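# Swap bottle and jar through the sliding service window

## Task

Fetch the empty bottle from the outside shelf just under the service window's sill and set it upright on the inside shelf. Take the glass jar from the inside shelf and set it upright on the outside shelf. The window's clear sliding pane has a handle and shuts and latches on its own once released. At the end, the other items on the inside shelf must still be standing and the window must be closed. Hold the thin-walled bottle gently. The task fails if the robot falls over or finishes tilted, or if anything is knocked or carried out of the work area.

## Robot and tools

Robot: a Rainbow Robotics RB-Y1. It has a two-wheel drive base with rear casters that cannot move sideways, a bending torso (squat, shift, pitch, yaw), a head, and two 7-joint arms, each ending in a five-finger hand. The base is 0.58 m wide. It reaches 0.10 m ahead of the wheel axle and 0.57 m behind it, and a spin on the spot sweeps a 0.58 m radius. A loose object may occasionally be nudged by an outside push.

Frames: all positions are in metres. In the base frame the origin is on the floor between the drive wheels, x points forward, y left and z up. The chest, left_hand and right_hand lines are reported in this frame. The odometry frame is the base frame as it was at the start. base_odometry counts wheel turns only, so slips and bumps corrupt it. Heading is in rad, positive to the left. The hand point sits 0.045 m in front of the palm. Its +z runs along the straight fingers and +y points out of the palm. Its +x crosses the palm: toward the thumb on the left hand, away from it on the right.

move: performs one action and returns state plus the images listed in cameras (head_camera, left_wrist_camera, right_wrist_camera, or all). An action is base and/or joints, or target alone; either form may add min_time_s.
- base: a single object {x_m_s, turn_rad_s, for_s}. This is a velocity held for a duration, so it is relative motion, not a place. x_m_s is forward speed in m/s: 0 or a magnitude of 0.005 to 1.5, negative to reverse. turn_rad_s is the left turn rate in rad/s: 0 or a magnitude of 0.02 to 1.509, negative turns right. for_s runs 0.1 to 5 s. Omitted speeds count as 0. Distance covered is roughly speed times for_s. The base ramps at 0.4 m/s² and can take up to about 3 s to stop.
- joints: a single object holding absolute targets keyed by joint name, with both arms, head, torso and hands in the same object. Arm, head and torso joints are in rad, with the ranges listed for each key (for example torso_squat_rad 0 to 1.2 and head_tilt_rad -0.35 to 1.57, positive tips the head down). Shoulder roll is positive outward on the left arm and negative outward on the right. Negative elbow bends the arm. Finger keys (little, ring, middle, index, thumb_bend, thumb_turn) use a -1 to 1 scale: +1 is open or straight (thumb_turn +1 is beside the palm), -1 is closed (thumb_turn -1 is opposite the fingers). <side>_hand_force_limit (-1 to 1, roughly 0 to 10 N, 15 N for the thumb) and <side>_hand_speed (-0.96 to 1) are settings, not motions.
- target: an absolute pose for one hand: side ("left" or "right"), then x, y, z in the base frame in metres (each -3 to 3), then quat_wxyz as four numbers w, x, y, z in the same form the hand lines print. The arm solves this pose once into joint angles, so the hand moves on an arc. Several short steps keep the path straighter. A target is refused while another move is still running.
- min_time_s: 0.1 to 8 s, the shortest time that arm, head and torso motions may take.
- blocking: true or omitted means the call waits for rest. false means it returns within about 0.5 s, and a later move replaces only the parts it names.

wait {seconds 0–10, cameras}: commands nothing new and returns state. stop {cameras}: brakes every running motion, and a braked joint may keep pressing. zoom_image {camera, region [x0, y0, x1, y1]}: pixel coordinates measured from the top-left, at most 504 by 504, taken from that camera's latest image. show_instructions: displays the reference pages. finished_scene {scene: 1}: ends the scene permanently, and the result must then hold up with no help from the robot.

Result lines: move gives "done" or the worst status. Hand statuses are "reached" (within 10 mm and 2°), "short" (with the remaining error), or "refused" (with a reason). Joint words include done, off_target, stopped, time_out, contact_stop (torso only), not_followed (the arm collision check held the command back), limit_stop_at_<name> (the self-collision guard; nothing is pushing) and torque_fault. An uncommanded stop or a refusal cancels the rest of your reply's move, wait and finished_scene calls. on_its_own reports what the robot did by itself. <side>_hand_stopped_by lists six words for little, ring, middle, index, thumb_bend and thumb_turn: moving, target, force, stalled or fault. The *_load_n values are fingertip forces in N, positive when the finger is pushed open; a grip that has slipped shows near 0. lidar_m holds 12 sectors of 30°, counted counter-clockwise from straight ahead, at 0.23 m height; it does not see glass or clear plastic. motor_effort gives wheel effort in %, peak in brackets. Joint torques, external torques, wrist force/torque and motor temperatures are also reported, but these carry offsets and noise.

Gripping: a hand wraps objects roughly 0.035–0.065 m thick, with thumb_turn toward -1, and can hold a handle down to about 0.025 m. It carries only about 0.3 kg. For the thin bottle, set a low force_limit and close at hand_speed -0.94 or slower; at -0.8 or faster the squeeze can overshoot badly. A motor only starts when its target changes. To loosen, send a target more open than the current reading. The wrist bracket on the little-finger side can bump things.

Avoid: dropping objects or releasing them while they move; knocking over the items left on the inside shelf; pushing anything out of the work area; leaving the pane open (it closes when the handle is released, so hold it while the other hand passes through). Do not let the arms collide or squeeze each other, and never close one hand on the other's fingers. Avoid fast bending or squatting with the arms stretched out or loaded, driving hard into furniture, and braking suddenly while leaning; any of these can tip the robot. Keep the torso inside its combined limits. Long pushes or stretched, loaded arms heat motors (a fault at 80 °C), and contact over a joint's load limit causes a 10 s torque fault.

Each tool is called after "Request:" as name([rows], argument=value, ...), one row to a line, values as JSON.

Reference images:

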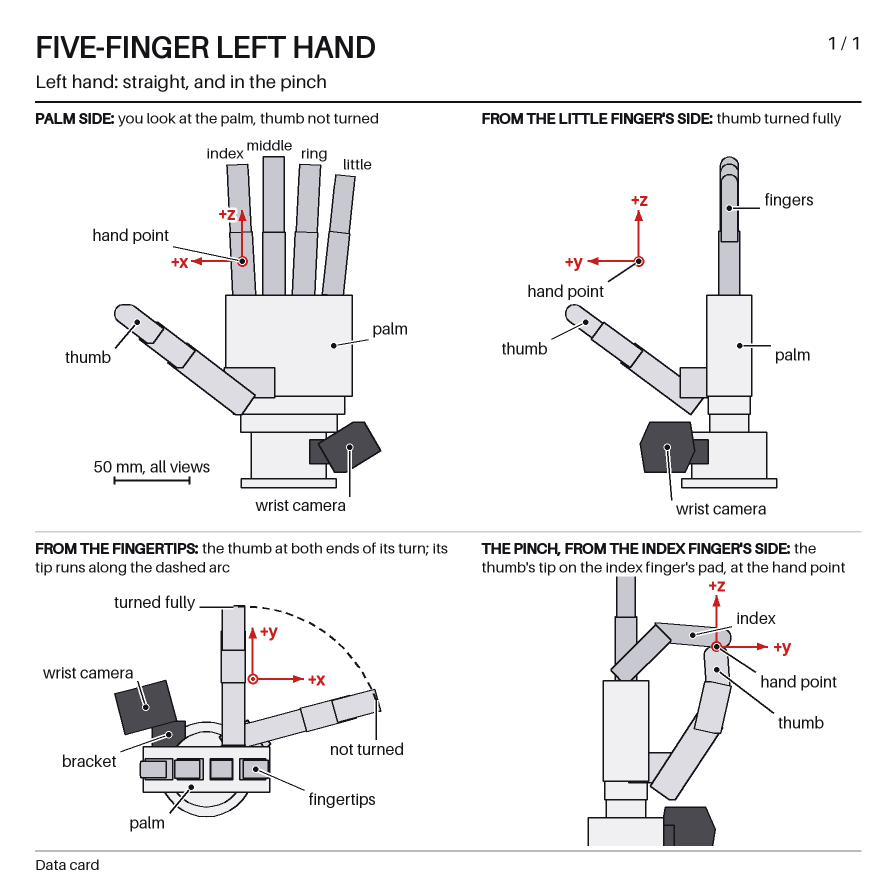

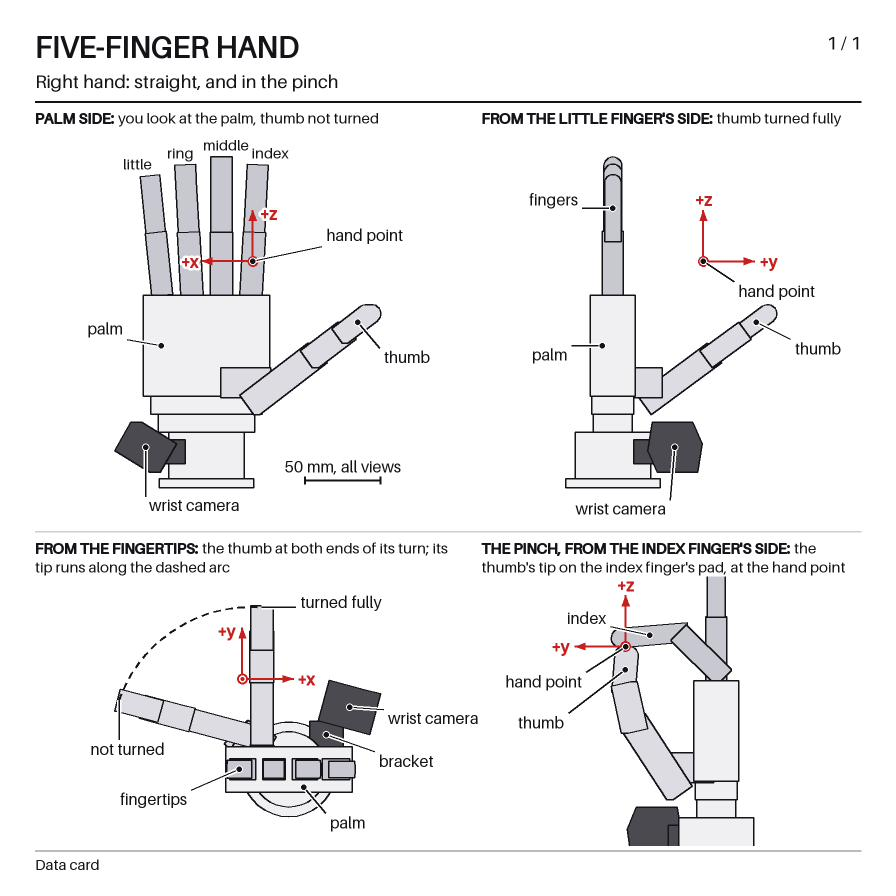

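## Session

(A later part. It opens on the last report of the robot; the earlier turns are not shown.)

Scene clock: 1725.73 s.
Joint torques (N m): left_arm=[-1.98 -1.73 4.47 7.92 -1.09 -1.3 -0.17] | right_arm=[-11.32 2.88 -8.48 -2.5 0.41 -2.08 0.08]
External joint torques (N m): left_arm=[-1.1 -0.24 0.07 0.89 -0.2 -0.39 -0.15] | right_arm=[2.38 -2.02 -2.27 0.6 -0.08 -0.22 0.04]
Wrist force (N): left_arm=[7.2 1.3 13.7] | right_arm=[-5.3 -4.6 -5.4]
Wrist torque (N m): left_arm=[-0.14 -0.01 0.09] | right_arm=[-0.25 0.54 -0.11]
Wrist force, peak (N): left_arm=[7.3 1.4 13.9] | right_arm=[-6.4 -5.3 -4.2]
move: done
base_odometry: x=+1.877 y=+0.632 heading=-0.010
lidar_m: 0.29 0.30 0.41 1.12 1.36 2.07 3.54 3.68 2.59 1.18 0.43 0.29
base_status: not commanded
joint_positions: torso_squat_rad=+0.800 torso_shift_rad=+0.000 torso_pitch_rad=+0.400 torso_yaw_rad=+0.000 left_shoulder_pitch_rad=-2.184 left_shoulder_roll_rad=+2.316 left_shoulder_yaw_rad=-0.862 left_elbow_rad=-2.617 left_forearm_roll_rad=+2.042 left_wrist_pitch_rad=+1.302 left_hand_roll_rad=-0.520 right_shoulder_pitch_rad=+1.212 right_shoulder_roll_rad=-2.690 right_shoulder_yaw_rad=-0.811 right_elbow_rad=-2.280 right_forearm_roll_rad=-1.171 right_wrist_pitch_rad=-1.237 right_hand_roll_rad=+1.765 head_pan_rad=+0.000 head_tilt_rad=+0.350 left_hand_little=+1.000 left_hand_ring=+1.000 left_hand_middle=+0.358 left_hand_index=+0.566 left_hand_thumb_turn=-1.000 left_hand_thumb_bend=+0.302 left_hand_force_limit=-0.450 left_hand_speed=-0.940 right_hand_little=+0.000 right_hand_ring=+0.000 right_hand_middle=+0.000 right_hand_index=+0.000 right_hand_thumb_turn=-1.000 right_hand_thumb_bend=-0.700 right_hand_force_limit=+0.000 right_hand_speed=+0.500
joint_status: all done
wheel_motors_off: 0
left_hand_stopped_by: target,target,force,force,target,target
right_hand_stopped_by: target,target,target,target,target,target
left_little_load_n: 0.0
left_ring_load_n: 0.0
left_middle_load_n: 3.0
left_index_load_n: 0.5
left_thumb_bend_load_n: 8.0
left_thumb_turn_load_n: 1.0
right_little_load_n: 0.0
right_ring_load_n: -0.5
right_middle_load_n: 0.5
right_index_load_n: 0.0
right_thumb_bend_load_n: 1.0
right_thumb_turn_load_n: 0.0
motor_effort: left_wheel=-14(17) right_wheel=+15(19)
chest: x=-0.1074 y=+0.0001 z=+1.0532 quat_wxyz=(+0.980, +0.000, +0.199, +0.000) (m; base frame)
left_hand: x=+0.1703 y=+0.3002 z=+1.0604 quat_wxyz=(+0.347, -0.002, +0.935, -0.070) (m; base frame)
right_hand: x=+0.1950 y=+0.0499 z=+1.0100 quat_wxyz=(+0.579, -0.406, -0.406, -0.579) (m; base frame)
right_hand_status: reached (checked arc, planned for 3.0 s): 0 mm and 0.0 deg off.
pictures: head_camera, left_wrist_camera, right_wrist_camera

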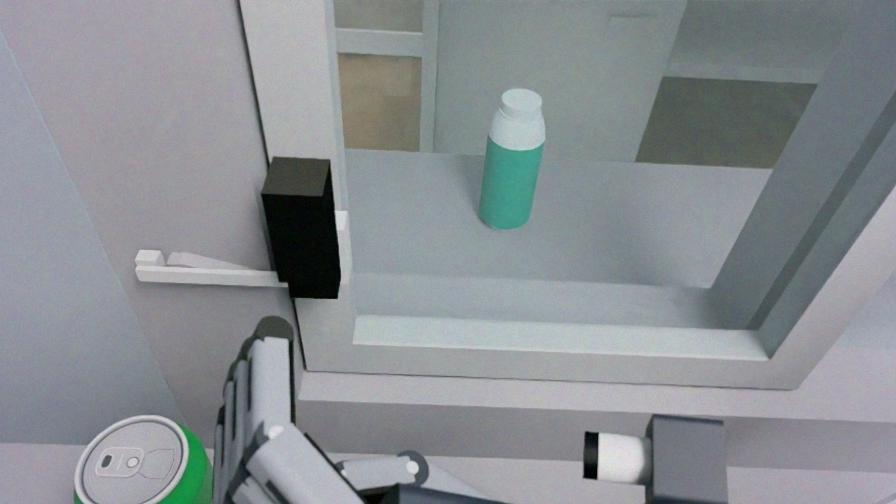

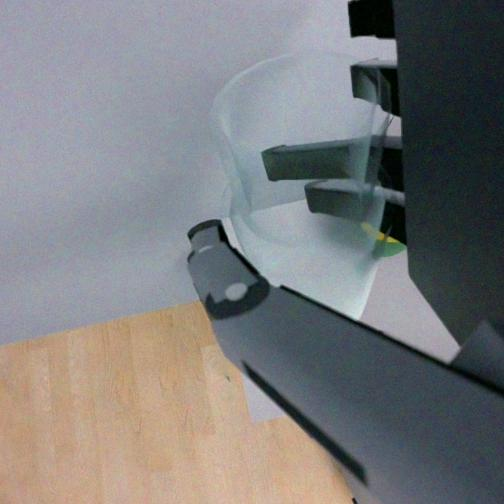

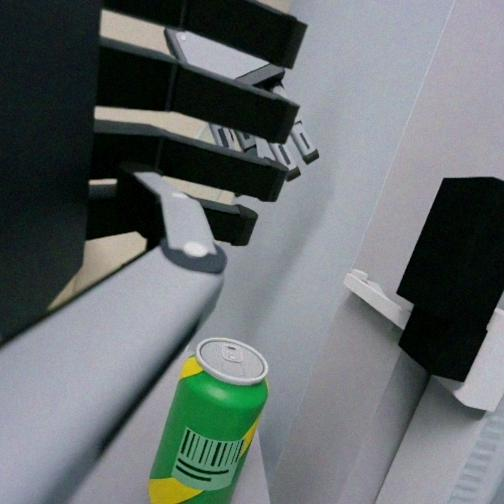

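Request:
move(target={"side":"right","x":0.217,"y":0.086,"z":0.997,"quat_wxyz":[0.5792,-0.4056,-0.4056,-0.5792]}, min_time_s=2, cameras=["head_camera","right_wrist_camera"])

Scene clock: 1732.10 s.
Joint torques (N m): left_arm=[-2.2 -1.82 4.23 8.04 -1.02 -1.19 -0.24] | right_arm=[-12.85 2.97 -9.34 -1.43 0.15 -1.44 -0.15]
External joint torques (N m): left_arm=[-1.32 -0.33 -0.17 1 -0.13 -0.29 -0.22] | right_arm=[2.45 -2.41 -2.35 1.04 -0.34 0.42 -0.18]
Wrist force (N): left_arm=[7.1 1.1 13.7] | right_arm=[-5.6 -4.5 -5.5]
Wrist torque (N m): left_arm=[-0.18 0.01 0.11] | right_arm=[-0.25 0.63 -0.35]
Wrist force, peak (N): left_arm=[7.2 1.1 14.1] | right_arm=[-5.4 -4.9 -6.1]
move: done
base_odometry: x=+1.877 y=+0.632 heading=-0.010
lidar_m: 0.28 0.29 0.42 1.13 1.36 2.06 3.53 3.67 2.58 1.18 0.41 0.30
base_status: not commanded
joint_positions: torso_squat_rad=+0.800 torso_shift_rad=+0.000 torso_pitch_rad=+0.400 torso_yaw_rad=+0.000 left_shoulder_pitch_rad=-2.184 left_shoulder_roll_rad=+2.316 left_shoulder_yaw_rad=-0.862 left_elbow_rad=-2.617 left_forearm_roll_rad=+2.042 left_wrist_pitch_rad=+1.302 left_hand_roll_rad=-0.520 right_shoulder_pitch_rad=+1.239 right_shoulder_roll_rad=-2.831 right_shoulder_yaw_rad=-0.898 right_elbow_rad=-2.160 right_forearm_roll_rad=-1.274 right_wrist_pitch_rad=-1.230 right_hand_roll_rad=+1.761 head_pan_rad=+0.000 head_tilt_rad=+0.350 left_hand_little=+1.000 left_hand_ring=+1.000 left_hand_middle=+0.358 left_hand_index=+0.566 left_hand_thumb_turn=-1.000 left_hand_thumb_bend=+0.302 left_hand_force_limit=-0.450 left_hand_speed=-0.940 right_hand_little=+0.000 right_hand_ring=+0.000 right_hand_middle=+0.000 right_hand_index=+0.000 right_hand_thumb_turn=-1.000 right_hand_thumb_bend=-0.700 right_hand_force_limit=+0.000 right_hand_speed=+0.500
joint_status: all done
wheel_motors_off: 0
left_hand_stopped_by: target,target,force,force,target,target
right_hand_stopped_by: target,target,target,target,target,target
left_little_load_n: 0.0
left_ring_load_n: 0.0
left_middle_load_n: 3.0
left_index_load_n: 1.0
left_thumb_bend_load_n: 8.0
left_thumb_turn_load_n: 1.0
right_little_load_n: 0.0
right_ring_load_n: 0.0
right_middle_load_n: 0.5
right_index_load_n: 0.0
right_thumb_bend_load_n: 1.0
right_thumb_turn_load_n: 0.5
motor_effort: left_wheel=-14(17) right_wheel=+16(18)
chest: x=-0.1074 y=+0.0001 z=+1.0532 quat_wxyz=(+0.980, +0.000, +0.199, +0.000) (m; base frame)
left_hand: x=+0.1703 y=+0.3002 z=+1.0604 quat_wxyz=(+0.347, -0.002, +0.935, -0.070) (m; base frame)
right_hand: x=+0.2170 y=+0.0858 z=+0.9972 quat_wxyz=(+0.579, -0.406, -0.406, -0.579) (m; base frame)
right_hand_status: reached (checked arc, planned for 2.0 s): 0 mm and 0.0 deg off.
pictures: head_camera, right_wrist_camera

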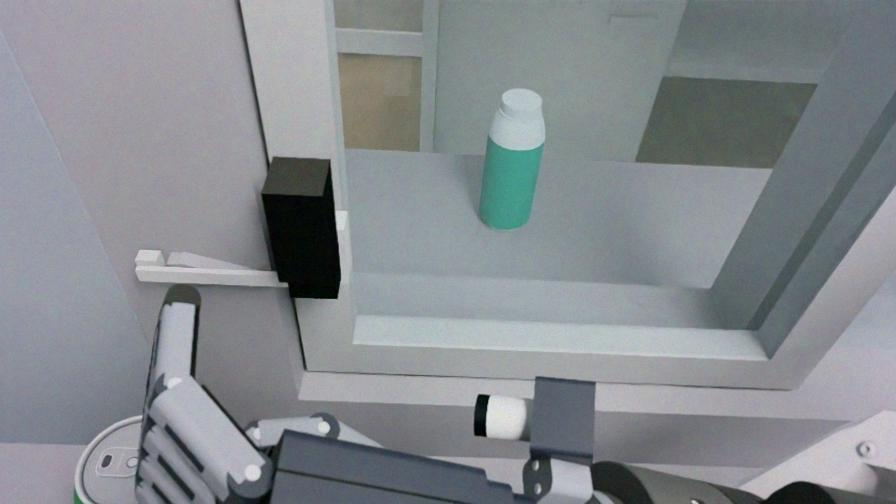

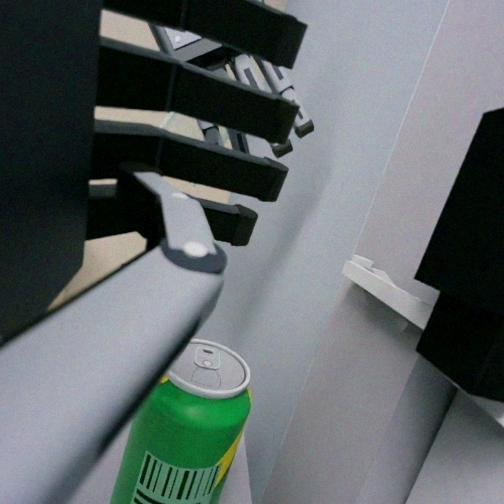

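Request:
move(target={"side":"right","x":0.257,"y":0.093,"z":0.997,"quat_wxyz":[0.5792,-0.4056,-0.4056,-0.5792]}, min_time_s=2)

Request:
move(target={"side":"right","x":0.277,"y":0.093,"z":0.999,"quat_wxyz":[0.5792,-0.4056,-0.4056,-0.5792]}, min_time_s=2, cameras=["head_camera","right_wrist_camera"])

Scene clock: 1741.73 s.
Joint torques (N m): left_arm=[-2.24 -1.75 4.24 7.92 -1.11 -1.19 -0.15] | right_arm=[-16.99 3.74 -9.73 -0.27 -0.17 -2.18 -0.02]
External joint torques (N m): left_arm=[-1.36 -0.27 -0.16 0.89 -0.22 -0.28 -0.13] | right_arm=[-0.26 -2.03 -2.2 0.97 -0.4 -0.29 -0.05]
Wrist force (N): left_arm=[6.9 1.1 13.9] | right_arm=[-5.8 -4.6 -5.4]
Wrist torque (N m): left_arm=[-0.19 0.07 0.09] | right_arm=[-0.31 0.65 -0.38]
Wrist force, peak (N): left_arm=[7.4 1.2 14.0] | right_arm=[-5.7 -4.5 -5.9]
move: done
base_odometry: x=+1.877 y=+0.632 heading=-0.010
lidar_m: 0.29 0.30 0.41 1.13 1.35 2.07 3.54 3.69 2.58 1.19 0.42 0.30
base_status: not commanded
joint_positions: torso_squat_rad=+0.800 torso_shift_rad=+0.000 torso_pitch_rad=+0.400 torso_yaw_rad=+0.000 left_shoulder_pitch_rad=-2.184 left_shoulder_roll_rad=+2.316 left_shoulder_yaw_rad=-0.862 left_elbow_rad=-2.617 left_forearm_roll_rad=+2.042 left_wrist_pitch_rad=+1.302 left_hand_roll_rad=-0.520 right_shoulder_pitch_rad=+1.215 right_shoulder_roll_rad=-2.866 right_shoulder_yaw_rad=-0.926 right_elbow_rad=-2.009 right_forearm_roll_rad=-1.282 right_wrist_pitch_rad=-1.250 right_hand_roll_rad=+1.619 head_pan_rad=+0.000 head_tilt_rad=+0.350 left_hand_little=+1.000 left_hand_ring=+1.000 left_hand_middle=+0.358 left_hand_index=+0.566 left_hand_thumb_turn=-1.000 left_hand_thumb_bend=+0.302 left_hand_force_limit=-0.450 left_hand_speed=-0.940 right_hand_little=+0.000 right_hand_ring=+0.000 right_hand_middle=+0.000 right_hand_index=+0.000 right_hand_thumb_turn=-1.000 right_hand_thumb_bend=-0.700 right_hand_force_limit=+0.000 right_hand_speed=+0.500
joint_status: all done
wheel_motors_off: 0
left_hand_stopped_by: target,target,force,force,target,target
right_hand_stopped_by: target,target,target,target,target,target
left_little_load_n: 0.0
left_ring_load_n: 0.0
left_middle_load_n: 3.0
left_index_load_n: 1.0
left_thumb_bend_load_n: 8.0
left_thumb_turn_load_n: 1.5
right_little_load_n: 0.0
right_ring_load_n: 0.0
right_middle_load_n: 0.5
right_index_load_n: 0.0
right_thumb_bend_load_n: 1.0
right_thumb_turn_load_n: 0.5
motor_effort: left_wheel=-14(16) right_wheel=+16(17)
chest: x=-0.1074 y=+0.0001 z=+1.0532 quat_wxyz=(+0.980, +0.000, +0.199, +0.000) (m; base frame)
left_hand: x=+0.1703 y=+0.3002 z=+1.0604 quat_wxyz=(+0.347, -0.002, +0.935, -0.070) (m; base frame)
right_hand: x=+0.2569 y=+0.0927 z=+0.9968 quat_wxyz=(+0.579, -0.406, -0.406, -0.579) (m; base frame)
right_hand_status: reached (checked arc, planned for 2.0 s): 0 mm and 0.1 deg off.
pictures: none

Scene clock: 1744.07 s.
Joint torques (N m): left_arm=[-2 -1.95 4.26 7.88 -1.19 -1.29 -0.12] | right_arm=[-17.6 3.74 -9.85 0.2 0.07 -2.47 -0.01]
External joint torques (N m): left_arm=[-1.13 -0.46 -0.15 0.85 -0.3 -0.39 -0.1] | right_arm=[-0.2 -2.21 -2.14 0.82 -0.02 -0.57 -0.04]
Wrist force (N): left_arm=[6.9 1.3 13.7] | right_arm=[-5.5 -4.9 -5.3]
Wrist torque (N m): left_arm=[-0.15 0.06 0.09] | right_arm=[-0.32 0.59 -0.37]
Wrist force, peak (N): left_arm=[7.1 1.2 14.0] | right_arm=[-5.4 -4.8 -5.9]
move: done
base_odometry: x=+1.877 y=+0.632 heading=-0.010
lidar_m: 0.29 0.29 0.41 1.11 1.36 2.05 3.53 3.68 2.58 1.19 0.41 0.31
base_status: not commanded
joint_positions: torso_squat_rad=+0.800 torso_shift_rad=+0.000 torso_pitch_rad=+0.400 torso_yaw_rad=+0.000 left_shoulder_pitch_rad=-2.184 left_shoulder_roll_rad=+2.316 left_shoulder_yaw_rad=-0.862 left_elbow_rad=-2.617 left_forearm_roll_rad=+2.042 left_wrist_pitch_rad=+1.302 left_hand_roll_rad=-0.520 right_shoulder_pitch_rad=+1.202 right_shoulder_roll_rad=-2.877 right_shoulder_yaw_rad=-0.934 right_elbow_rad=-1.933 right_forearm_roll_rad=-1.277 right_wrist_pitch_rad=-1.264 right_hand_roll_rad=+1.542 head_pan_rad=+0.000 head_tilt_rad=+0.350 left_hand_little=+1.000 left_hand_ring=+1.000 left_hand_middle=+0.358 left_hand_index=+0.566 left_hand_thumb_turn=-1.000 left_hand_thumb_bend=+0.302 left_hand_force_limit=-0.450 left_hand_speed=-0.940 right_hand_little=+0.000 right_hand_ring=+0.000 right_hand_middle=+0.000 right_hand_index=+0.000 right_hand_thumb_turn=-1.000 right_hand_thumb_bend=-0.700 right_hand_force_limit=+0.000 right_hand_speed=+0.500
joint_status: all done
wheel_motors_off: 0
left_hand_stopped_by: target,target,force,force,target,target
right_hand_stopped_by: target,target,target,target,target,target
left_little_load_n: 0.0
left_ring_load_n: 0.0
left_middle_load_n: 3.0
left_index_load_n: 1.0
left_thumb_bend_load_n: 8.0
left_thumb_turn_load_n: 1.0
right_little_load_n: 0.0
right_ring_load_n: 0.0
right_middle_load_n: 0.5
right_index_load_n: 0.0
right_thumb_bend_load_n: 1.0
right_thumb_turn_load_n: 0.5
motor_effort: left_wheel=-14(16) right_wheel=+17(18)
chest: x=-0.1074 y=+0.0001 z=+1.0532 quat_wxyz=(+0.980, +0.000, +0.199, +0.000) (m; base frame)
left_hand: x=+0.1703 y=+0.3002 z=+1.0604 quat_wxyz=(+0.347, -0.002, +0.935, -0.070) (m; base frame)
right_hand: x=+0.2771 y=+0.0927 z=+0.9987 quat_wxyz=(+0.579, -0.406, -0.405, -0.579) (m; base frame)
right_hand_status: reached (checked arc, planned for 2.0 s): 0 mm and 0.1 deg off.
pictures: head_camera, right_wrist_camera

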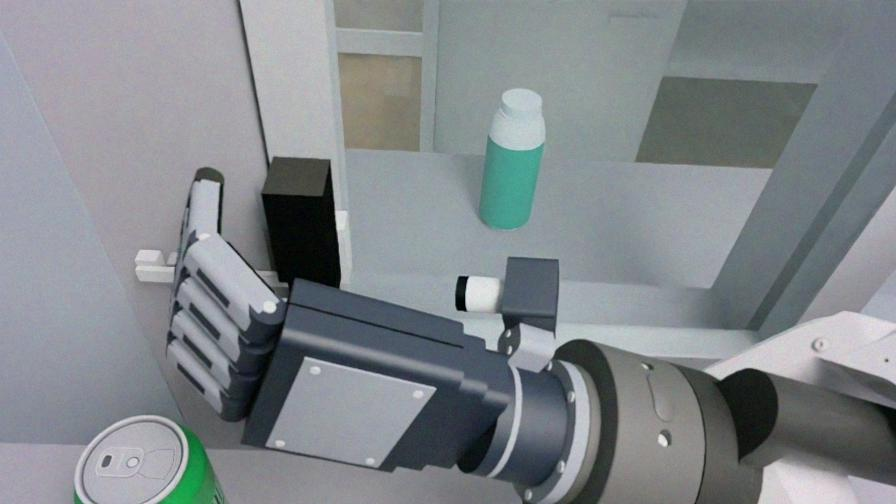

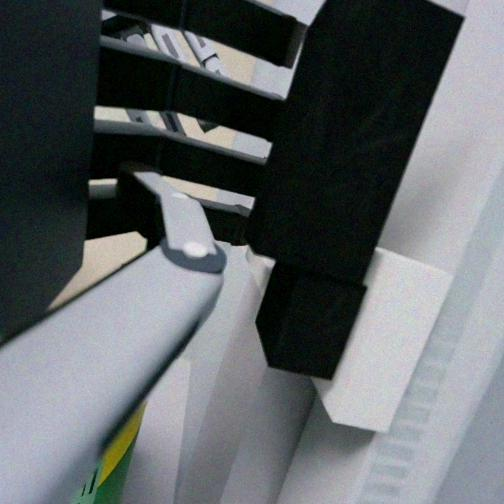

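Request:
move(target={"side":"right","x":0.277,"y":0.073,"z":0.999,"quat_wxyz":[0.5792,-0.4056,-0.4056,-0.5792]}, min_time_s=1.5)

Request:
move(target={"side":"right","x":0.277,"y":0.05,"z":1.0,"quat_wxyz":[0.5792,-0.4056,-0.4056,-0.5792]}, min_time_s=2)

Request:
move(target={"side":"right","x":0.277,"y":0.02,"z":1.0,"quat_wxyz":[0.570,-0.418,-0.400,-0.586]}, min_time_s=2, cameras=["head_camera","right_wrist_camera"])

Scene clock: 1750.40 s.
Joint torques (N m): left_arm=[-1.45 -1.76 4.3 8.09 -1.12 -1.28 -0.2] | right_arm=[-16.96 7.25 -6.99 -0.76 0.19 -2.38 -0.02]
External joint torques (N m): left_arm=[-0.57 -0.27 -0.1 1.05 -0.23 -0.37 -0.18] | right_arm=[0.11 1.36 0.49 -0.11 0.15 -0.49 -0.05]
Wrist force (N): left_arm=[7.2 1.1 13.7] | right_arm=[-5.6 -4.9 -5.2]
Wrist torque (N m): left_arm=[-0.18 -0.01 0.10] | right_arm=[-0.29 0.61 -0.37]
Wrist force, peak (N): left_arm=[7.4 1.5 14.0] | right_arm=[-5.7 -5.1 -5.6]
move: done
base_odometry: x=+1.877 y=+0.632 heading=-0.010
lidar_m: 0.28 0.30 0.42 1.13 1.35 2.06 3.53 3.66 2.58 1.17 0.43 0.31
base_status: not commanded
joint_positions: torso_squat_rad=+0.800 torso_shift_rad=+0.000 torso_pitch_rad=+0.400 torso_yaw_rad=+0.000 left_shoulder_pitch_rad=-2.184 left_shoulder_roll_rad=+2.316 left_shoulder_yaw_rad=-0.862 left_elbow_rad=-2.617 left_forearm_roll_rad=+2.042 left_wrist_pitch_rad=+1.302 left_hand_roll_rad=-0.520 right_shoulder_pitch_rad=+1.201 right_shoulder_roll_rad=-2.827 right_shoulder_yaw_rad=-0.903 right_elbow_rad=-1.941 right_forearm_roll_rad=-1.230 right_wrist_pitch_rad=-1.292 right_hand_roll_rad=+1.516 head_pan_rad=+0.000 head_tilt_rad=+0.350 left_hand_little=+1.000 left_hand_ring=+1.000 left_hand_middle=+0.358 left_hand_index=+0.566 left_hand_thumb_turn=-1.000 left_hand_thumb_bend=+0.302 left_hand_force_limit=-0.450 left_hand_speed=-0.940 right_hand_little=+0.000 right_hand_ring=+0.000 right_hand_middle=+0.000 right_hand_index=+0.000 right_hand_thumb_turn=-1.000 right_hand_thumb_bend=-0.700 right_hand_force_limit=+0.000 right_hand_speed=+0.500
joint_status: all done
wheel_motors_off: 0
left_hand_stopped_by: target,target,force,force,target,target
right_hand_stopped_by: target,target,target,target,target,target
left_little_load_n: 0.0
left_ring_load_n: 0.0
left_middle_load_n: 3.0
left_index_load_n: 0.5
left_thumb_bend_load_n: 8.0
left_thumb_turn_load_n: 1.0
right_little_load_n: 0.5
right_ring_load_n: 0.0
right_middle_load_n: 0.5
right_index_load_n: 0.0
right_thumb_bend_load_n: 1.0
right_thumb_turn_load_n: 0.5
motor_effort: left_wheel=-15(16) right_wheel=+17(17)
chest: x=-0.1074 y=+0.0001 z=+1.0532 quat_wxyz=(+0.980, +0.000, +0.199, +0.000) (m; base frame)
left_hand: x=+0.1703 y=+0.3002 z=+1.0604 quat_wxyz=(+0.347, -0.002, +0.935, -0.070) (m; base frame)
right_hand: x=+0.2769 y=+0.0732 z=+0.9989 quat_wxyz=(+0.579, -0.406, -0.406, -0.579) (m; base frame)
right_hand_status: reached (checked arc, planned for 1.5 s): 0 mm and 0.0 deg off.
pictures: none

Scene clock: 1752.73 s.
Joint torques (N m): left_arm=[-1.81 -1.54 4.1 7.83 -1.03 -1.3 -0.21] | right_arm=[-16.66 7.2 -6.42 -0.88 -0.22 -2.2 -0.11]
External joint torques (N m): left_arm=[-0.93 -0.06 -0.3 0.79 -0.14 -0.39 -0.18] | right_arm=[-0.01 1.4 0.79 -0.23 -0.19 -0.31 -0.14]
Wrist force (N): left_arm=[7.2 1.0 13.9] | right_arm=[-5.8 -4.8 -4.1]
Wrist torque (N m): left_arm=[-0.21 0.02 0.11] | right_arm=[-0.32 0.50 -0.35]
Wrist force, peak (N): left_arm=[7.3 1.1 14.0] | right_arm=[-5.9 -5.5 -4.9]
move: done
base_odometry: x=+1.877 y=+0.632 heading=-0.010
lidar_m: 0.28 0.31 0.41 1.13 1.37 2.07 3.54 3.67 2.59 1.19 0.43 0.30
base_status: not commanded
joint_positions: torso_squat_rad=+0.800 torso_shift_rad=+0.000 torso_pitch_rad=+0.400 torso_yaw_rad=+0.000 left_shoulder_pitch_rad=-2.184 left_shoulder_roll_rad=+2.316 left_shoulder_yaw_rad=-0.862 left_elbow_rad=-2.617 left_forearm_roll_rad=+2.042 left_wrist_pitch_rad=+1.302 left_hand_roll_rad=-0.520 right_shoulder_pitch_rad=+1.198 right_shoulder_roll_rad=-2.768 right_shoulder_yaw_rad=-0.867 right_elbow_rad=-1.948 right_forearm_roll_rad=-1.176 right_wrist_pitch_rad=-1.323 right_hand_roll_rad=+1.483 head_pan_rad=+0.000 head_tilt_rad=+0.350 left_hand_little=+1.000 left_hand_ring=+1.000 left_hand_middle=+0.358 left_hand_index=+0.566 left_hand_thumb_turn=-1.000 left_hand_thumb_bend=+0.302 left_hand_force_limit=-0.450 left_hand_speed=-0.940 right_hand_little=+0.000 right_hand_ring=+0.000 right_hand_middle=+0.000 right_hand_index=+0.000 right_hand_thumb_turn=-1.000 right_hand_thumb_bend=-0.700 right_hand_force_limit=+0.000 right_hand_speed=+0.500
joint_status: all done
wheel_motors_off: 0
left_hand_stopped_by: target,target,force,force,target,target
right_hand_stopped_by: target,target,target,target,target,target
left_little_load_n: 0.0
left_ring_load_n: 0.0
left_middle_load_n: 2.5
left_index_load_n: 0.5
left_thumb_bend_load_n: 8.0
left_thumb_turn_load_n: 1.0
right_little_load_n: 0.0
right_ring_load_n: 1.5
right_middle_load_n: 0.5
right_index_load_n: 0.0
right_thumb_bend_load_n: 1.0
right_thumb_turn_load_n: 0.5
motor_effort: left_wheel=-14(16) right_wheel=+14(17)
chest: x=-0.1074 y=+0.0001 z=+1.0532 quat_wxyz=(+0.980, +0.000, +0.199, +0.000) (m; base frame)
left_hand: x=+0.1703 y=+0.3002 z=+1.0604 quat_wxyz=(+0.347, -0.002, +0.935, -0.070) (m; base frame)
right_hand: x=+0.2769 y=+0.0502 z=+0.9999 quat_wxyz=(+0.579, -0.406, -0.406, -0.579) (m; base frame)
right_hand_status: reached (checked arc, planned for 2.0 s): 0 mm and 0.0 deg off.
pictures: none

Scene clock: 1755.07 s.
Joint torques (N m): left_arm=[-1.6 -1.9 4.73 8.02 -1.09 -1.09 -0.23] | right_arm=[-16.29 7.08 -5.93 -0.77 -0.03 -2.41 -0.2]
External joint torques (N m): left_arm=[-0.73 -0.42 0.33 0.98 -0.2 -0.19 -0.21] | right_arm=[-0.51 1.53 0.96 0.04 0.01 -0.51 -0.24]
Wrist force (N): left_arm=[7.0 1.3 13.8] | right_arm=[-5.7 -4.3 -4.1]
Wrist torque (N m): left_arm=[-0.15 0.04 0.08] | right_arm=[-0.27 0.47 -0.31]
Wrist force, peak (N): left_arm=[7.2 1.3 14.0] | right_arm=[-6.4 -12.6 -4.4]
move: done
base_odometry: x=+1.877 y=+0.632 heading=-0.010
lidar_m: 0.28 0.30 0.41 1.12 1.37 2.07 3.54 3.66 2.58 1.18 0.42 0.30
base_status: not commanded
joint_positions: torso_squat_rad=+0.800 torso_shift_rad=+0.000 torso_pitch_rad=+0.400 torso_yaw_rad=+0.000 left_shoulder_pitch_rad=-2.184 left_shoulder_roll_rad=+2.316 left_shoulder_yaw_rad=-0.862 left_elbow_rad=-2.617 left_forearm_roll_rad=+2.042 left_wrist_pitch_rad=+1.302 left_hand_roll_rad=-0.520 right_shoulder_pitch_rad=+1.192 right_shoulder_roll_rad=-2.680 right_shoulder_yaw_rad=-0.821 right_elbow_rad=-1.989 right_forearm_roll_rad=-1.138 right_wrist_pitch_rad=-1.337 right_hand_roll_rad=+1.476 head_pan_rad=+0.000 head_tilt_rad=+0.350 left_hand_little=+1.000 left_hand_ring=+1.000 left_hand_middle=+0.358 left_hand_index=+0.566 left_hand_thumb_turn=-1.000 left_hand_thumb_bend=+0.302 left_hand_force_limit=-0.450 left_hand_speed=-0.940 right_hand_little=+0.000 right_hand_ring=+0.000 right_hand_middle=+0.000 right_hand_index=+0.000 right_hand_thumb_turn=-1.000 right_hand_thumb_bend=-0.700 right_hand_force_limit=+0.000 right_hand_speed=+0.500
joint_status: all done
wheel_motors_off: 0
left_hand_stopped_by: target,target,force,force,target,target
right_hand_stopped_by: target,target,target,target,target,target
left_little_load_n: 0.0
left_ring_load_n: 0.0
left_middle_load_n: 3.0
left_index_load_n: 1.0
left_thumb_bend_load_n: 8.0
left_thumb_turn_load_n: 1.0
right_little_load_n: 0.0
right_ring_load_n: 1.5
right_middle_load_n: 0.5
right_index_load_n: -0.5
right_thumb_bend_load_n: 1.0
right_thumb_turn_load_n: 0.5
motor_effort: left_wheel=-13(16) right_wheel=+15(17)
chest: x=-0.1075 y=+0.0001 z=+1.0532 quat_wxyz=(+0.980, +0.000, +0.199, +0.000) (m; base frame)
left_hand: x=+0.1703 y=+0.3002 z=+1.0604 quat_wxyz=(+0.347, -0.002, +0.935, -0.070) (m; base frame)
right_hand: x=+0.2768 y=+0.0202 z=+0.9999 quat_wxyz=(+0.569, -0.417, -0.399, -0.585) (m; base frame)
right_hand_status: reached (checked arc, planned for 2.0 s): 0 mm and 0.0 deg off.
pictures: head_camera, right_wrist_camera

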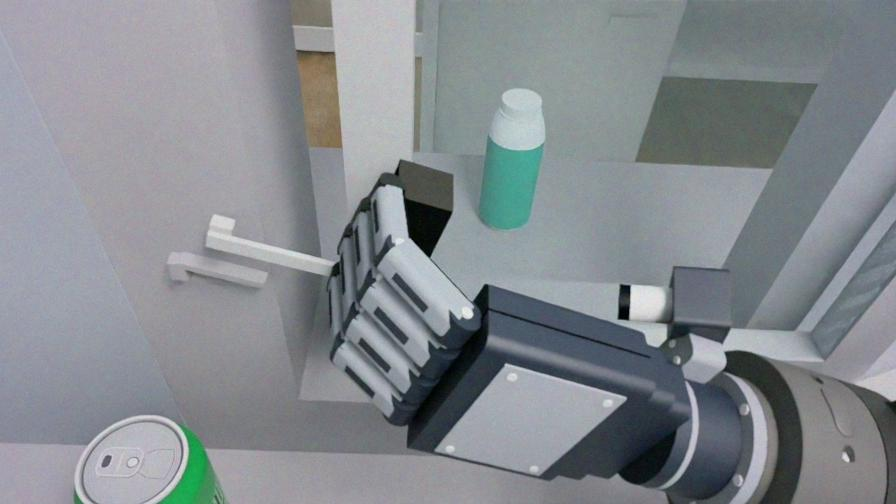

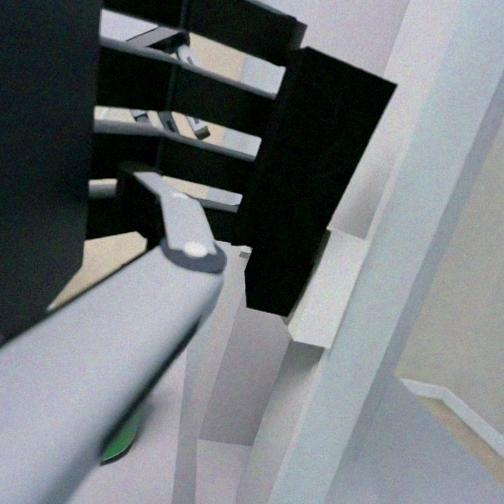

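Window opening again. Continue to fully open.

Request:
move(target={"side":"right","x":0.275,"y":-0.08,"z":1.0,"quat_wxyz":[0.545,-0.445,-0.383,-0.600]}, min_time_s=2.5)

Request:
move(target={"side":"right","x":0.275,"y":-0.18,"z":1.0,"quat_wxyz":[0.52,-0.469,-0.370,-0.610]}, min_time_s=2.5, cameras=["head_camera"])

Scene clock: 1761.90 s.
Joint torques (N m): left_arm=[-1.83 -1.75 4.1 7.96 -1.26 -1.17 -0.11] | right_arm=[-13.2 6.44 -5.39 -0.03 -0.52 -2.02 -0.19]
External joint torques (N m): left_arm=[-0.95 -0.26 -0.31 0.92 -0.37 -0.27 -0.08] | right_arm=[-0.38 1.83 0.62 0.67 -0.28 -0.13 -0.23]
Wrist force (N): left_arm=[7.2 1.1 13.6] | right_arm=[-5.7 -3.4 -4.5]
Wrist torque (N m): left_arm=[-0.16 0.01 0.10] | right_arm=[-0.04 0.47 -0.26]
Wrist force, peak (N): left_arm=[7.3 1.2 14.0] | right_arm=[-13.4 -47.7 -11.7]
move: done
base_odometry: x=+1.877 y=+0.632 heading=-0.010
lidar_m: 0.29 0.30 0.42 1.13 1.36 2.06 3.53 3.68 2.59 1.17 0.42 0.31
base_status: not commanded
joint_positions: torso_squat_rad=+0.800 torso_shift_rad=+0.000 torso_pitch_rad=+0.400 torso_yaw_rad=+0.000 left_shoulder_pitch_rad=-2.184 left_shoulder_roll_rad=+2.316 left_shoulder_yaw_rad=-0.862 left_elbow_rad=-2.617 left_forearm_roll_rad=+2.042 left_wrist_pitch_rad=+1.302 left_hand_roll_rad=-0.520 right_shoulder_pitch_rad=+1.178 right_shoulder_roll_rad=-2.410 right_shoulder_yaw_rad=-0.674 right_elbow_rad=-2.000 right_forearm_roll_rad=-0.962 right_wrist_pitch_rad=-1.431 right_hand_roll_rad=+1.365 head_pan_rad=+0.000 head_tilt_rad=+0.350 left_hand_little=+1.000 left_hand_ring=+1.000 left_hand_middle=+0.358 left_hand_index=+0.566 left_hand_thumb_turn=-1.000 left_hand_thumb_bend=+0.302 left_hand_force_limit=-0.450 left_hand_speed=-0.940 right_hand_little=+0.000 right_hand_ring=+0.000 right_hand_middle=+0.000 right_hand_index=+0.000 right_hand_thumb_turn=-1.000 right_hand_thumb_bend=-0.700 right_hand_force_limit=+0.000 right_hand_speed=+0.500
joint_status: all done
wheel_motors_off: 0
left_hand_stopped_by: target,target,force,force,target,target
right_hand_stopped_by: target,target,target,target,target,target
left_little_load_n: 0.0
left_ring_load_n: 0.0
left_middle_load_n: 3.0
left_index_load_n: 0.5
left_thumb_bend_load_n: 8.0
left_thumb_turn_load_n: 1.5
right_little_load_n: 0.0
right_ring_load_n: 1.5
right_middle_load_n: 0.5
right_index_load_n: 0.0
right_thumb_bend_load_n: 1.0
right_thumb_turn_load_n: 0.5
motor_effort: left_wheel=-10(16) right_wheel=+19(22)
chest: x=-0.1076 y=+0.0001 z=+1.0532 quat_wxyz=(+0.980, +0.000, +0.199, +0.000) (m; base frame)
left_hand: x=+0.1702 y=+0.3002 z=+1.0605 quat_wxyz=(+0.347, -0.002, +0.935, -0.070) (m; base frame)
right_hand: x=+0.2747 y=-0.0797 z=+1.0000 quat_wxyz=(+0.545, -0.445, -0.383, -0.599) (m; base frame)
right_hand_status: reached (checked arc, planned for 2.5 s): 0 mm and 0.0 deg off.
pictures: none

Scene clock: 1764.73 s.
Joint torques (N m): left_arm=[-1.95 -1.81 4.57 7.9 -1.28 -1.15 -0.13] | right_arm=[-10.03 5.92 -3.9 3.36 -2.61 0.47 0]
External joint torques (N m): left_arm=[-1.07 -0.31 0.17 0.87 -0.39 -0.24 -0.11] | right_arm=[0.05 2.14 1.75 3.03 -2.01 2.3 -0.04]
Wrist force (N): left_arm=[7.2 1.3 13.8] | right_arm=[-0.5 -12.0 -4.1]
Wrist torque (N m): left_arm=[-0.15 0.00 0.10] | right_arm=[0.12 0.48 -0.31]
Wrist force, peak (N): left_arm=[7.0 1.1 14.1] | right_arm=[-14.0 -51.0 -15.5]
move: done
base_odometry: x=+1.877 y=+0.632 heading=-0.010
lidar_m: 0.29 0.30 0.41 1.12 1.35 2.06 3.53 3.68 2.59 1.17 0.42 0.30
base_status: not commanded
joint_positions: torso_squat_rad=+0.800 torso_shift_rad=+0.000 torso_pitch_rad=+0.400 torso_yaw_rad=+0.000 left_shoulder_pitch_rad=-2.184 left_shoulder_roll_rad=+2.316 left_shoulder_yaw_rad=-0.862 left_elbow_rad=-2.617 left_forearm_roll_rad=+2.042 left_wrist_pitch_rad=+1.302 left_hand_roll_rad=-0.520 right_shoulder_pitch_rad=+1.175 right_shoulder_roll_rad=-2.191 right_shoulder_yaw_rad=-0.583 right_elbow_rad=-1.863 right_forearm_roll_rad=-0.812 right_wrist_pitch_rad=-1.571 right_hand_roll_rad=+1.187 head_pan_rad=+0.000 head_tilt_rad=+0.350 left_hand_little=+1.000 left_hand_ring=+1.000 left_hand_middle=+0.358 left_hand_index=+0.566 left_hand_thumb_turn=-1.000 left_hand_thumb_bend=+0.302 left_hand_force_limit=-0.450 left_hand_speed=-0.940 right_hand_little=+0.000 right_hand_ring=+0.000 right_hand_middle=+0.000 right_hand_index=+0.001 right_hand_thumb_turn=-1.000 right_hand_thumb_bend=-0.700 right_hand_force_limit=+0.000 right_hand_speed=+0.500
joint_status: all done
wheel_motors_off: 0
left_hand_stopped_by: target,target,force,force,target,target
right_hand_stopped_by: target,target,target,target,target,target
left_little_load_n: -0.5
left_ring_load_n: 0.0
left_middle_load_n: 3.0
left_index_load_n: 0.5
left_thumb_bend_load_n: 7.5
left_thumb_turn_load_n: 1.0
right_little_load_n: 0.0
right_ring_load_n: 2.5
right_middle_load_n: 0.5
right_index_load_n: 3.0
right_thumb_bend_load_n: 1.0
right_thumb_turn_load_n: 0.5
motor_effort: left_wheel=-9(13) right_wheel=+22(27)
chest: x=-0.1078 y=+0.0001 z=+1.0532 quat_wxyz=(+0.980, +0.000, +0.198, +0.000) (m; base frame)
left_hand: x=+0.1700 y=+0.3002 z=+1.0606 quat_wxyz=(+0.348, -0.002, +0.935, -0.070) (m; base frame)
right_hand: x=+0.2744 y=-0.1795 z=+1.0004 quat_wxyz=(+0.520, -0.469, -0.370, -0.610) (m; base frame)
right_hand_status: reached (checked arc, planned for 2.5 s): 1 mm and 0.0 deg off.
pictures: head_camera

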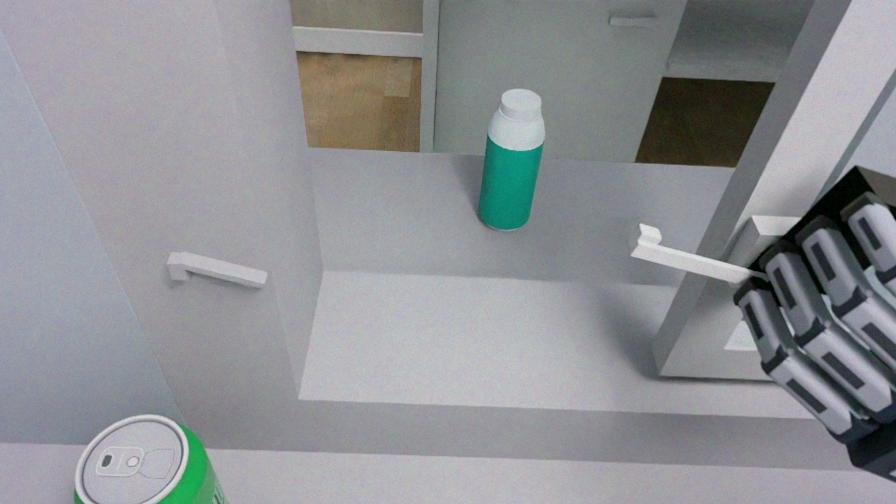

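Request:
move(target={"side":"right","x":0.275,"y":-0.22,"z":1.0,"quat_wxyz":[0.500,-0.485,-0.359,-0.620]}, min_time_s=2.5)

Request:
move(target={"side":"right","x":0.275,"y":-0.242,"z":1.0,"quat_wxyz":[0.485,-0.500,-0.349,-0.627]}, min_time_s=2.5, cameras=["head_camera"])

Scene clock: 1774.40 s.
Joint torques (N m): left_arm=[-1.68 -1.85 4.11 7.8 -1.03 -1.12 -0.19] | right_arm=[-7.36 7.22 -8.11 5.62 -5.06 1.33 0.25]
External joint torques (N m): left_arm=[-0.8 -0.35 -0.29 0.77 -0.14 -0.21 -0.17] | right_arm=[1.12 2.73 -2.19 5.03 -4.32 3.12 0.21]
Wrist force (N): left_arm=[7.2 1.2 13.7] | right_arm=[-1.6 -24.0 -7.2]
Wrist torque (N m): left_arm=[-0.17 0.00 0.10] | right_arm=[0.27 0.62 -0.39]
Wrist force, peak (N): left_arm=[7.2 1.3 14.0] | right_arm=[-6.8 -29.4 -10.4]
move: done
base_odometry: x=+1.877 y=+0.632 heading=-0.010
lidar_m: 0.28 0.30 0.41 1.14 1.37 2.06 3.54 3.68 2.59 1.18 0.43 0.30
base_status: not commanded
joint_positions: torso_squat_rad=+0.800 torso_shift_rad=+0.000 torso_pitch_rad=+0.400 torso_yaw_rad=+0.000 left_shoulder_pitch_rad=-2.184 left_shoulder_roll_rad=+2.316 left_shoulder_yaw_rad=-0.862 left_elbow_rad=-2.617 left_forearm_roll_rad=+2.042 left_wrist_pitch_rad=+1.302 left_hand_roll_rad=-0.520 right_shoulder_pitch_rad=+1.250 right_shoulder_roll_rad=-2.071 right_shoulder_yaw_rad=-0.658 right_elbow_rad=-1.824 right_forearm_roll_rad=-0.757 right_wrist_pitch_rad=-1.571 right_hand_roll_rad=+1.108 head_pan_rad=+0.000 head_tilt_rad=+0.350 left_hand_little=+1.000 left_hand_ring=+1.000 left_hand_middle=+0.358 left_hand_index=+0.566 left_hand_thumb_turn=-1.000 left_hand_thumb_bend=+0.302 left_hand_force_limit=-0.450 left_hand_speed=-0.940 right_hand_little=+0.000 right_hand_ring=+0.000 right_hand_middle=+0.000 right_hand_index=+0.001 right_hand_thumb_turn=-1.000 right_hand_thumb_bend=-0.700 right_hand_force_limit=+0.000 right_hand_speed=+0.500
joint_status: all done
wheel_motors_off: 0
left_hand_stopped_by: target,target,force,force,target,target
right_hand_stopped_by: target,target,target,target,target,target
left_little_load_n: 0.0
left_ring_load_n: 0.0
left_middle_load_n: 3.0
left_index_load_n: 0.5
left_thumb_bend_load_n: 8.0
left_thumb_turn_load_n: 1.0
right_little_load_n: 0.0
right_ring_load_n: 2.0
right_middle_load_n: 1.0
right_index_load_n: 4.5
right_thumb_bend_load_n: 1.0
right_thumb_turn_load_n: 0.5
motor_effort: left_wheel=-10(13) right_wheel=+18(24)
chest: x=-0.1078 y=+0.0001 z=+1.0532 quat_wxyz=(+0.980, +0.000, +0.198, +0.000) (m; base frame)
left_hand: x=+0.1700 y=+0.3002 z=+1.0606 quat_wxyz=(+0.348, -0.002, +0.935, -0.070) (m; base frame)
right_hand: x=+0.2744 y=-0.2193 z=+1.0002 quat_wxyz=(+0.498, -0.490, -0.360, -0.619) (m; base frame)
right_hand_status: reached (checked arc, planned for 2.5 s): 1 mm and 0.6 deg off.
pictures: none

Scene clock: 1777.23 s.
Joint torques (N m): left_arm=[-2.16 -1.6 3.96 8.01 -1.16 -1.23 -0.15] | right_arm=[-5.51 7.1 -7.73 6.81 -6.02 3.34 -0.28]
External joint torques (N m): left_arm=[-1.29 -0.1 -0.44 0.98 -0.27 -0.33 -0.12] | right_arm=[2.11 2.35 -1.76 6.08 -5.24 5.12 -0.31]
Wrist force (N): left_arm=[7.0 1.4 13.6] | right_arm=[3.4 -30.6 -8.8]
Wrist torque (N m): left_arm=[-0.12 0.03 0.08] | right_arm=[0.49 0.63 -0.44]
Wrist force, peak (N): left_arm=[7.3 1.4 13.9] | right_arm=[0.3 -31.3 -9.6]
move: done
base_odometry: x=+1.877 y=+0.632 heading=-0.010
lidar_m: 0.29 0.30 0.43 1.11 1.35 2.06 3.54 3.67 2.59 1.17 0.41 0.30
base_status: not commanded
joint_positions: torso_squat_rad=+0.800 torso_shift_rad=+0.000 torso_pitch_rad=+0.399 torso_yaw_rad=+0.000 left_shoulder_pitch_rad=-2.184 left_shoulder_roll_rad=+2.316 left_shoulder_yaw_rad=-0.862 left_elbow_rad=-2.617 left_forearm_roll_rad=+2.042 left_wrist_pitch_rad=+1.302 left_hand_roll_rad=-0.520 right_shoulder_pitch_rad=+1.279 right_shoulder_roll_rad=-2.015 right_shoulder_yaw_rad=-0.680 right_elbow_rad=-1.811 right_forearm_roll_rad=-0.746 right_wrist_pitch_rad=-1.571 right_hand_roll_rad=+1.079 head_pan_rad=+0.000 head_tilt_rad=+0.350 left_hand_little=+1.000 left_hand_ring=+1.000 left_hand_middle=+0.358 left_hand_index=+0.566 left_hand_thumb_turn=-1.000 left_hand_thumb_bend=+0.302 left_hand_force_limit=-0.450 left_hand_speed=-0.940 right_hand_little=+0.000 right_hand_ring=+0.000 right_hand_middle=+0.000 right_hand_index=+0.001 right_hand_thumb_turn=-1.000 right_hand_thumb_bend=-0.700 right_hand_force_limit=+0.000 right_hand_speed=+0.500
joint_status: all done
wheel_motors_off: 0
left_hand_stopped_by: target,target,force,force,target,target
right_hand_stopped_by: target,target,target,target,target,target
left_little_load_n: 0.0
left_ring_load_n: 0.0
left_middle_load_n: 3.0
left_index_load_n: 1.0
left_thumb_bend_load_n: 8.0
left_thumb_turn_load_n: 1.0
right_little_load_n: 0.0
right_ring_load_n: 3.5
right_middle_load_n: 2.0
right_index_load_n: 3.5
right_thumb_bend_load_n: 1.0
right_thumb_turn_load_n: 0.5
motor_effort: left_wheel=-11(12) right_wheel=+22(23)
chest: x=-0.1079 y=+0.0001 z=+1.0532 quat_wxyz=(+0.980, +0.000, +0.198, +0.000) (m; base frame)
left_hand: x=+0.1699 y=+0.3002 z=+1.0607 quat_wxyz=(+0.348, -0.002, +0.935, -0.070) (m; base frame)
right_hand: x=+0.2741 y=-0.2405 z=+1.0003 quat_wxyz=(+0.483, -0.503, -0.349, -0.626) (m; base frame)
right_hand_status: reached (checked arc, planned for 2.5 s): 2 mm and 0.4 deg off.
pictures: head_camera

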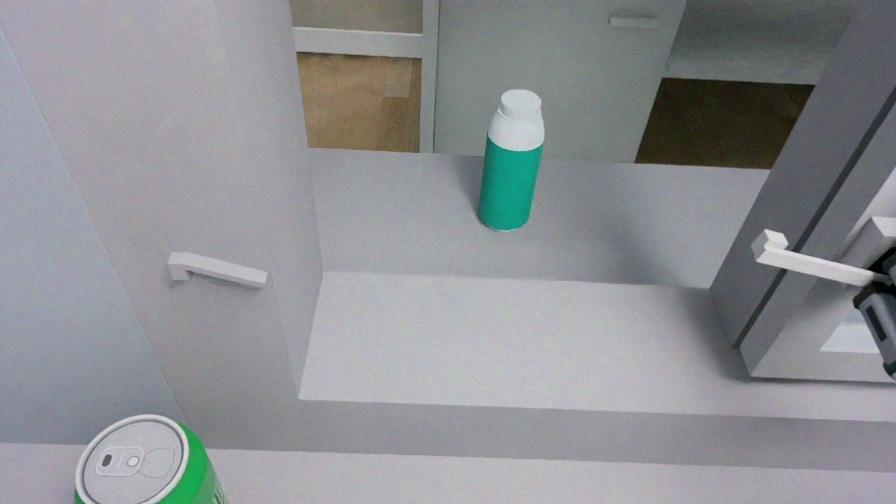

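Request:
move(target={"side":"right","x":0.272,"y":-0.23,"z":1.0,"quat_wxyz":[0.485,-0.500,-0.349,-0.627]}, min_time_s=1.5, cameras=["head_camera"])

Scene clock: 1782.63 s.
Joint torques (N m): left_arm=[-2.09 -1.61 4.44 7.85 -1.12 -1.13 -0.19] | right_arm=[-7.09 2.24 -7.11 1.93 -1.85 0.22 0.26]
External joint torques (N m): left_arm=[-1.22 -0.12 0.04 0.81 -0.23 -0.23 -0.16] | right_arm=[0.58 -2.48 -1.15 1.46 -1.12 2.01 0.23]
Wrist force (N): left_arm=[7.3 1.3 13.8] | right_arm=[-1.8 -9.2 -4.6]
Wrist torque (N m): left_arm=[-0.15 -0.01 0.09] | right_arm=[0.10 0.58 -0.18]
Wrist force, peak (N): left_arm=[7.0 1.3 14.1] | right_arm=[4.0 -31.7 -9.6]
move: done
base_odometry: x=+1.877 y=+0.632 heading=-0.010
lidar_m: 0.29 0.30 0.43 1.13 1.37 2.06 3.54 3.67 2.59 1.18 0.41 0.30
base_status: not commanded
joint_positions: torso_squat_rad=+0.800 torso_shift_rad=+0.000 torso_pitch_rad=+0.400 torso_yaw_rad=+0.000 left_shoulder_pitch_rad=-2.184 left_shoulder_roll_rad=+2.316 left_shoulder_yaw_rad=-0.862 left_elbow_rad=-2.617 left_forearm_roll_rad=+2.042 left_wrist_pitch_rad=+1.302 left_hand_roll_rad=-0.520 right_shoulder_pitch_rad=+1.278 right_shoulder_roll_rad=-2.020 right_shoulder_yaw_rad=-0.681 right_elbow_rad=-1.847 right_forearm_roll_rad=-0.750 right_wrist_pitch_rad=-1.550 right_hand_roll_rad=+1.106 head_pan_rad=+0.000 head_tilt_rad=+0.350 left_hand_little=+1.000 left_hand_ring=+1.000 left_hand_middle=+0.358 left_hand_index=+0.566 left_hand_thumb_turn=-1.000 left_hand_thumb_bend=+0.302 left_hand_force_limit=-0.450 left_hand_speed=-0.940 right_hand_little=+0.000 right_hand_ring=+0.000 right_hand_middle=+0.000 right_hand_index=+0.000 right_hand_thumb_turn=-1.000 right_hand_thumb_bend=-0.700 right_hand_force_limit=+0.000 right_hand_speed=+0.500
joint_status: all done
wheel_motors_off: 0
left_hand_stopped_by: target,target,force,force,target,target
right_hand_stopped_by: target,target,target,target,target,target
left_little_load_n: 0.0
left_ring_load_n: 0.0
left_middle_load_n: 2.5
left_index_load_n: 0.5
left_thumb_bend_load_n: 8.0
left_thumb_turn_load_n: 1.0
right_little_load_n: 0.0
right_ring_load_n: 2.5
right_middle_load_n: 1.0
right_index_load_n: 1.0
right_thumb_bend_load_n: 1.0
right_thumb_turn_load_n: 0.5
motor_effort: left_wheel=-10(13) right_wheel=+20(23)
chest: x=-0.1077 y=+0.0001 z=+1.0532 quat_wxyz=(+0.980, +0.000, +0.198, +0.000) (m; base frame)
left_hand: x=+0.1701 y=+0.3002 z=+1.0606 quat_wxyz=(+0.348, -0.002, +0.935, -0.070) (m; base frame)
right_hand: x=+0.2718 y=-0.2301 z=+1.0002 quat_wxyz=(+0.486, -0.500, -0.349, -0.627) (m; base frame)
right_hand_status: reached (checked arc, planned for 1.5 s): 0 mm and 0.1 deg off.
pictures: head_camera

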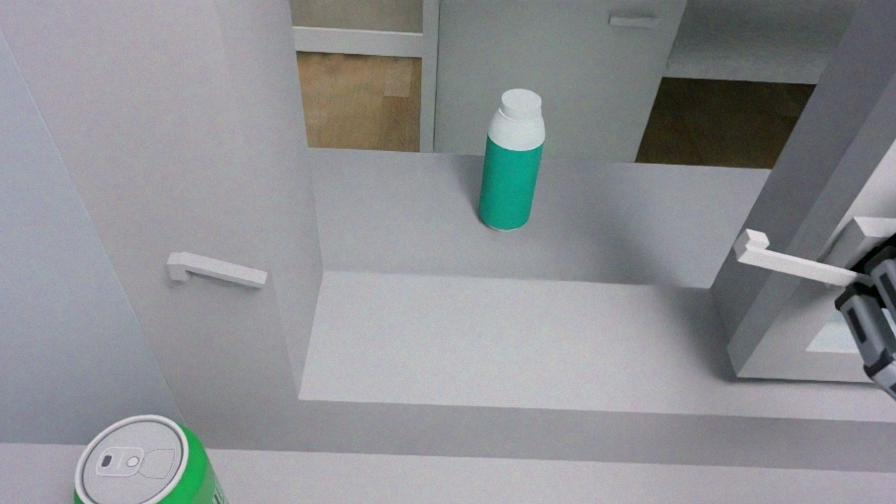

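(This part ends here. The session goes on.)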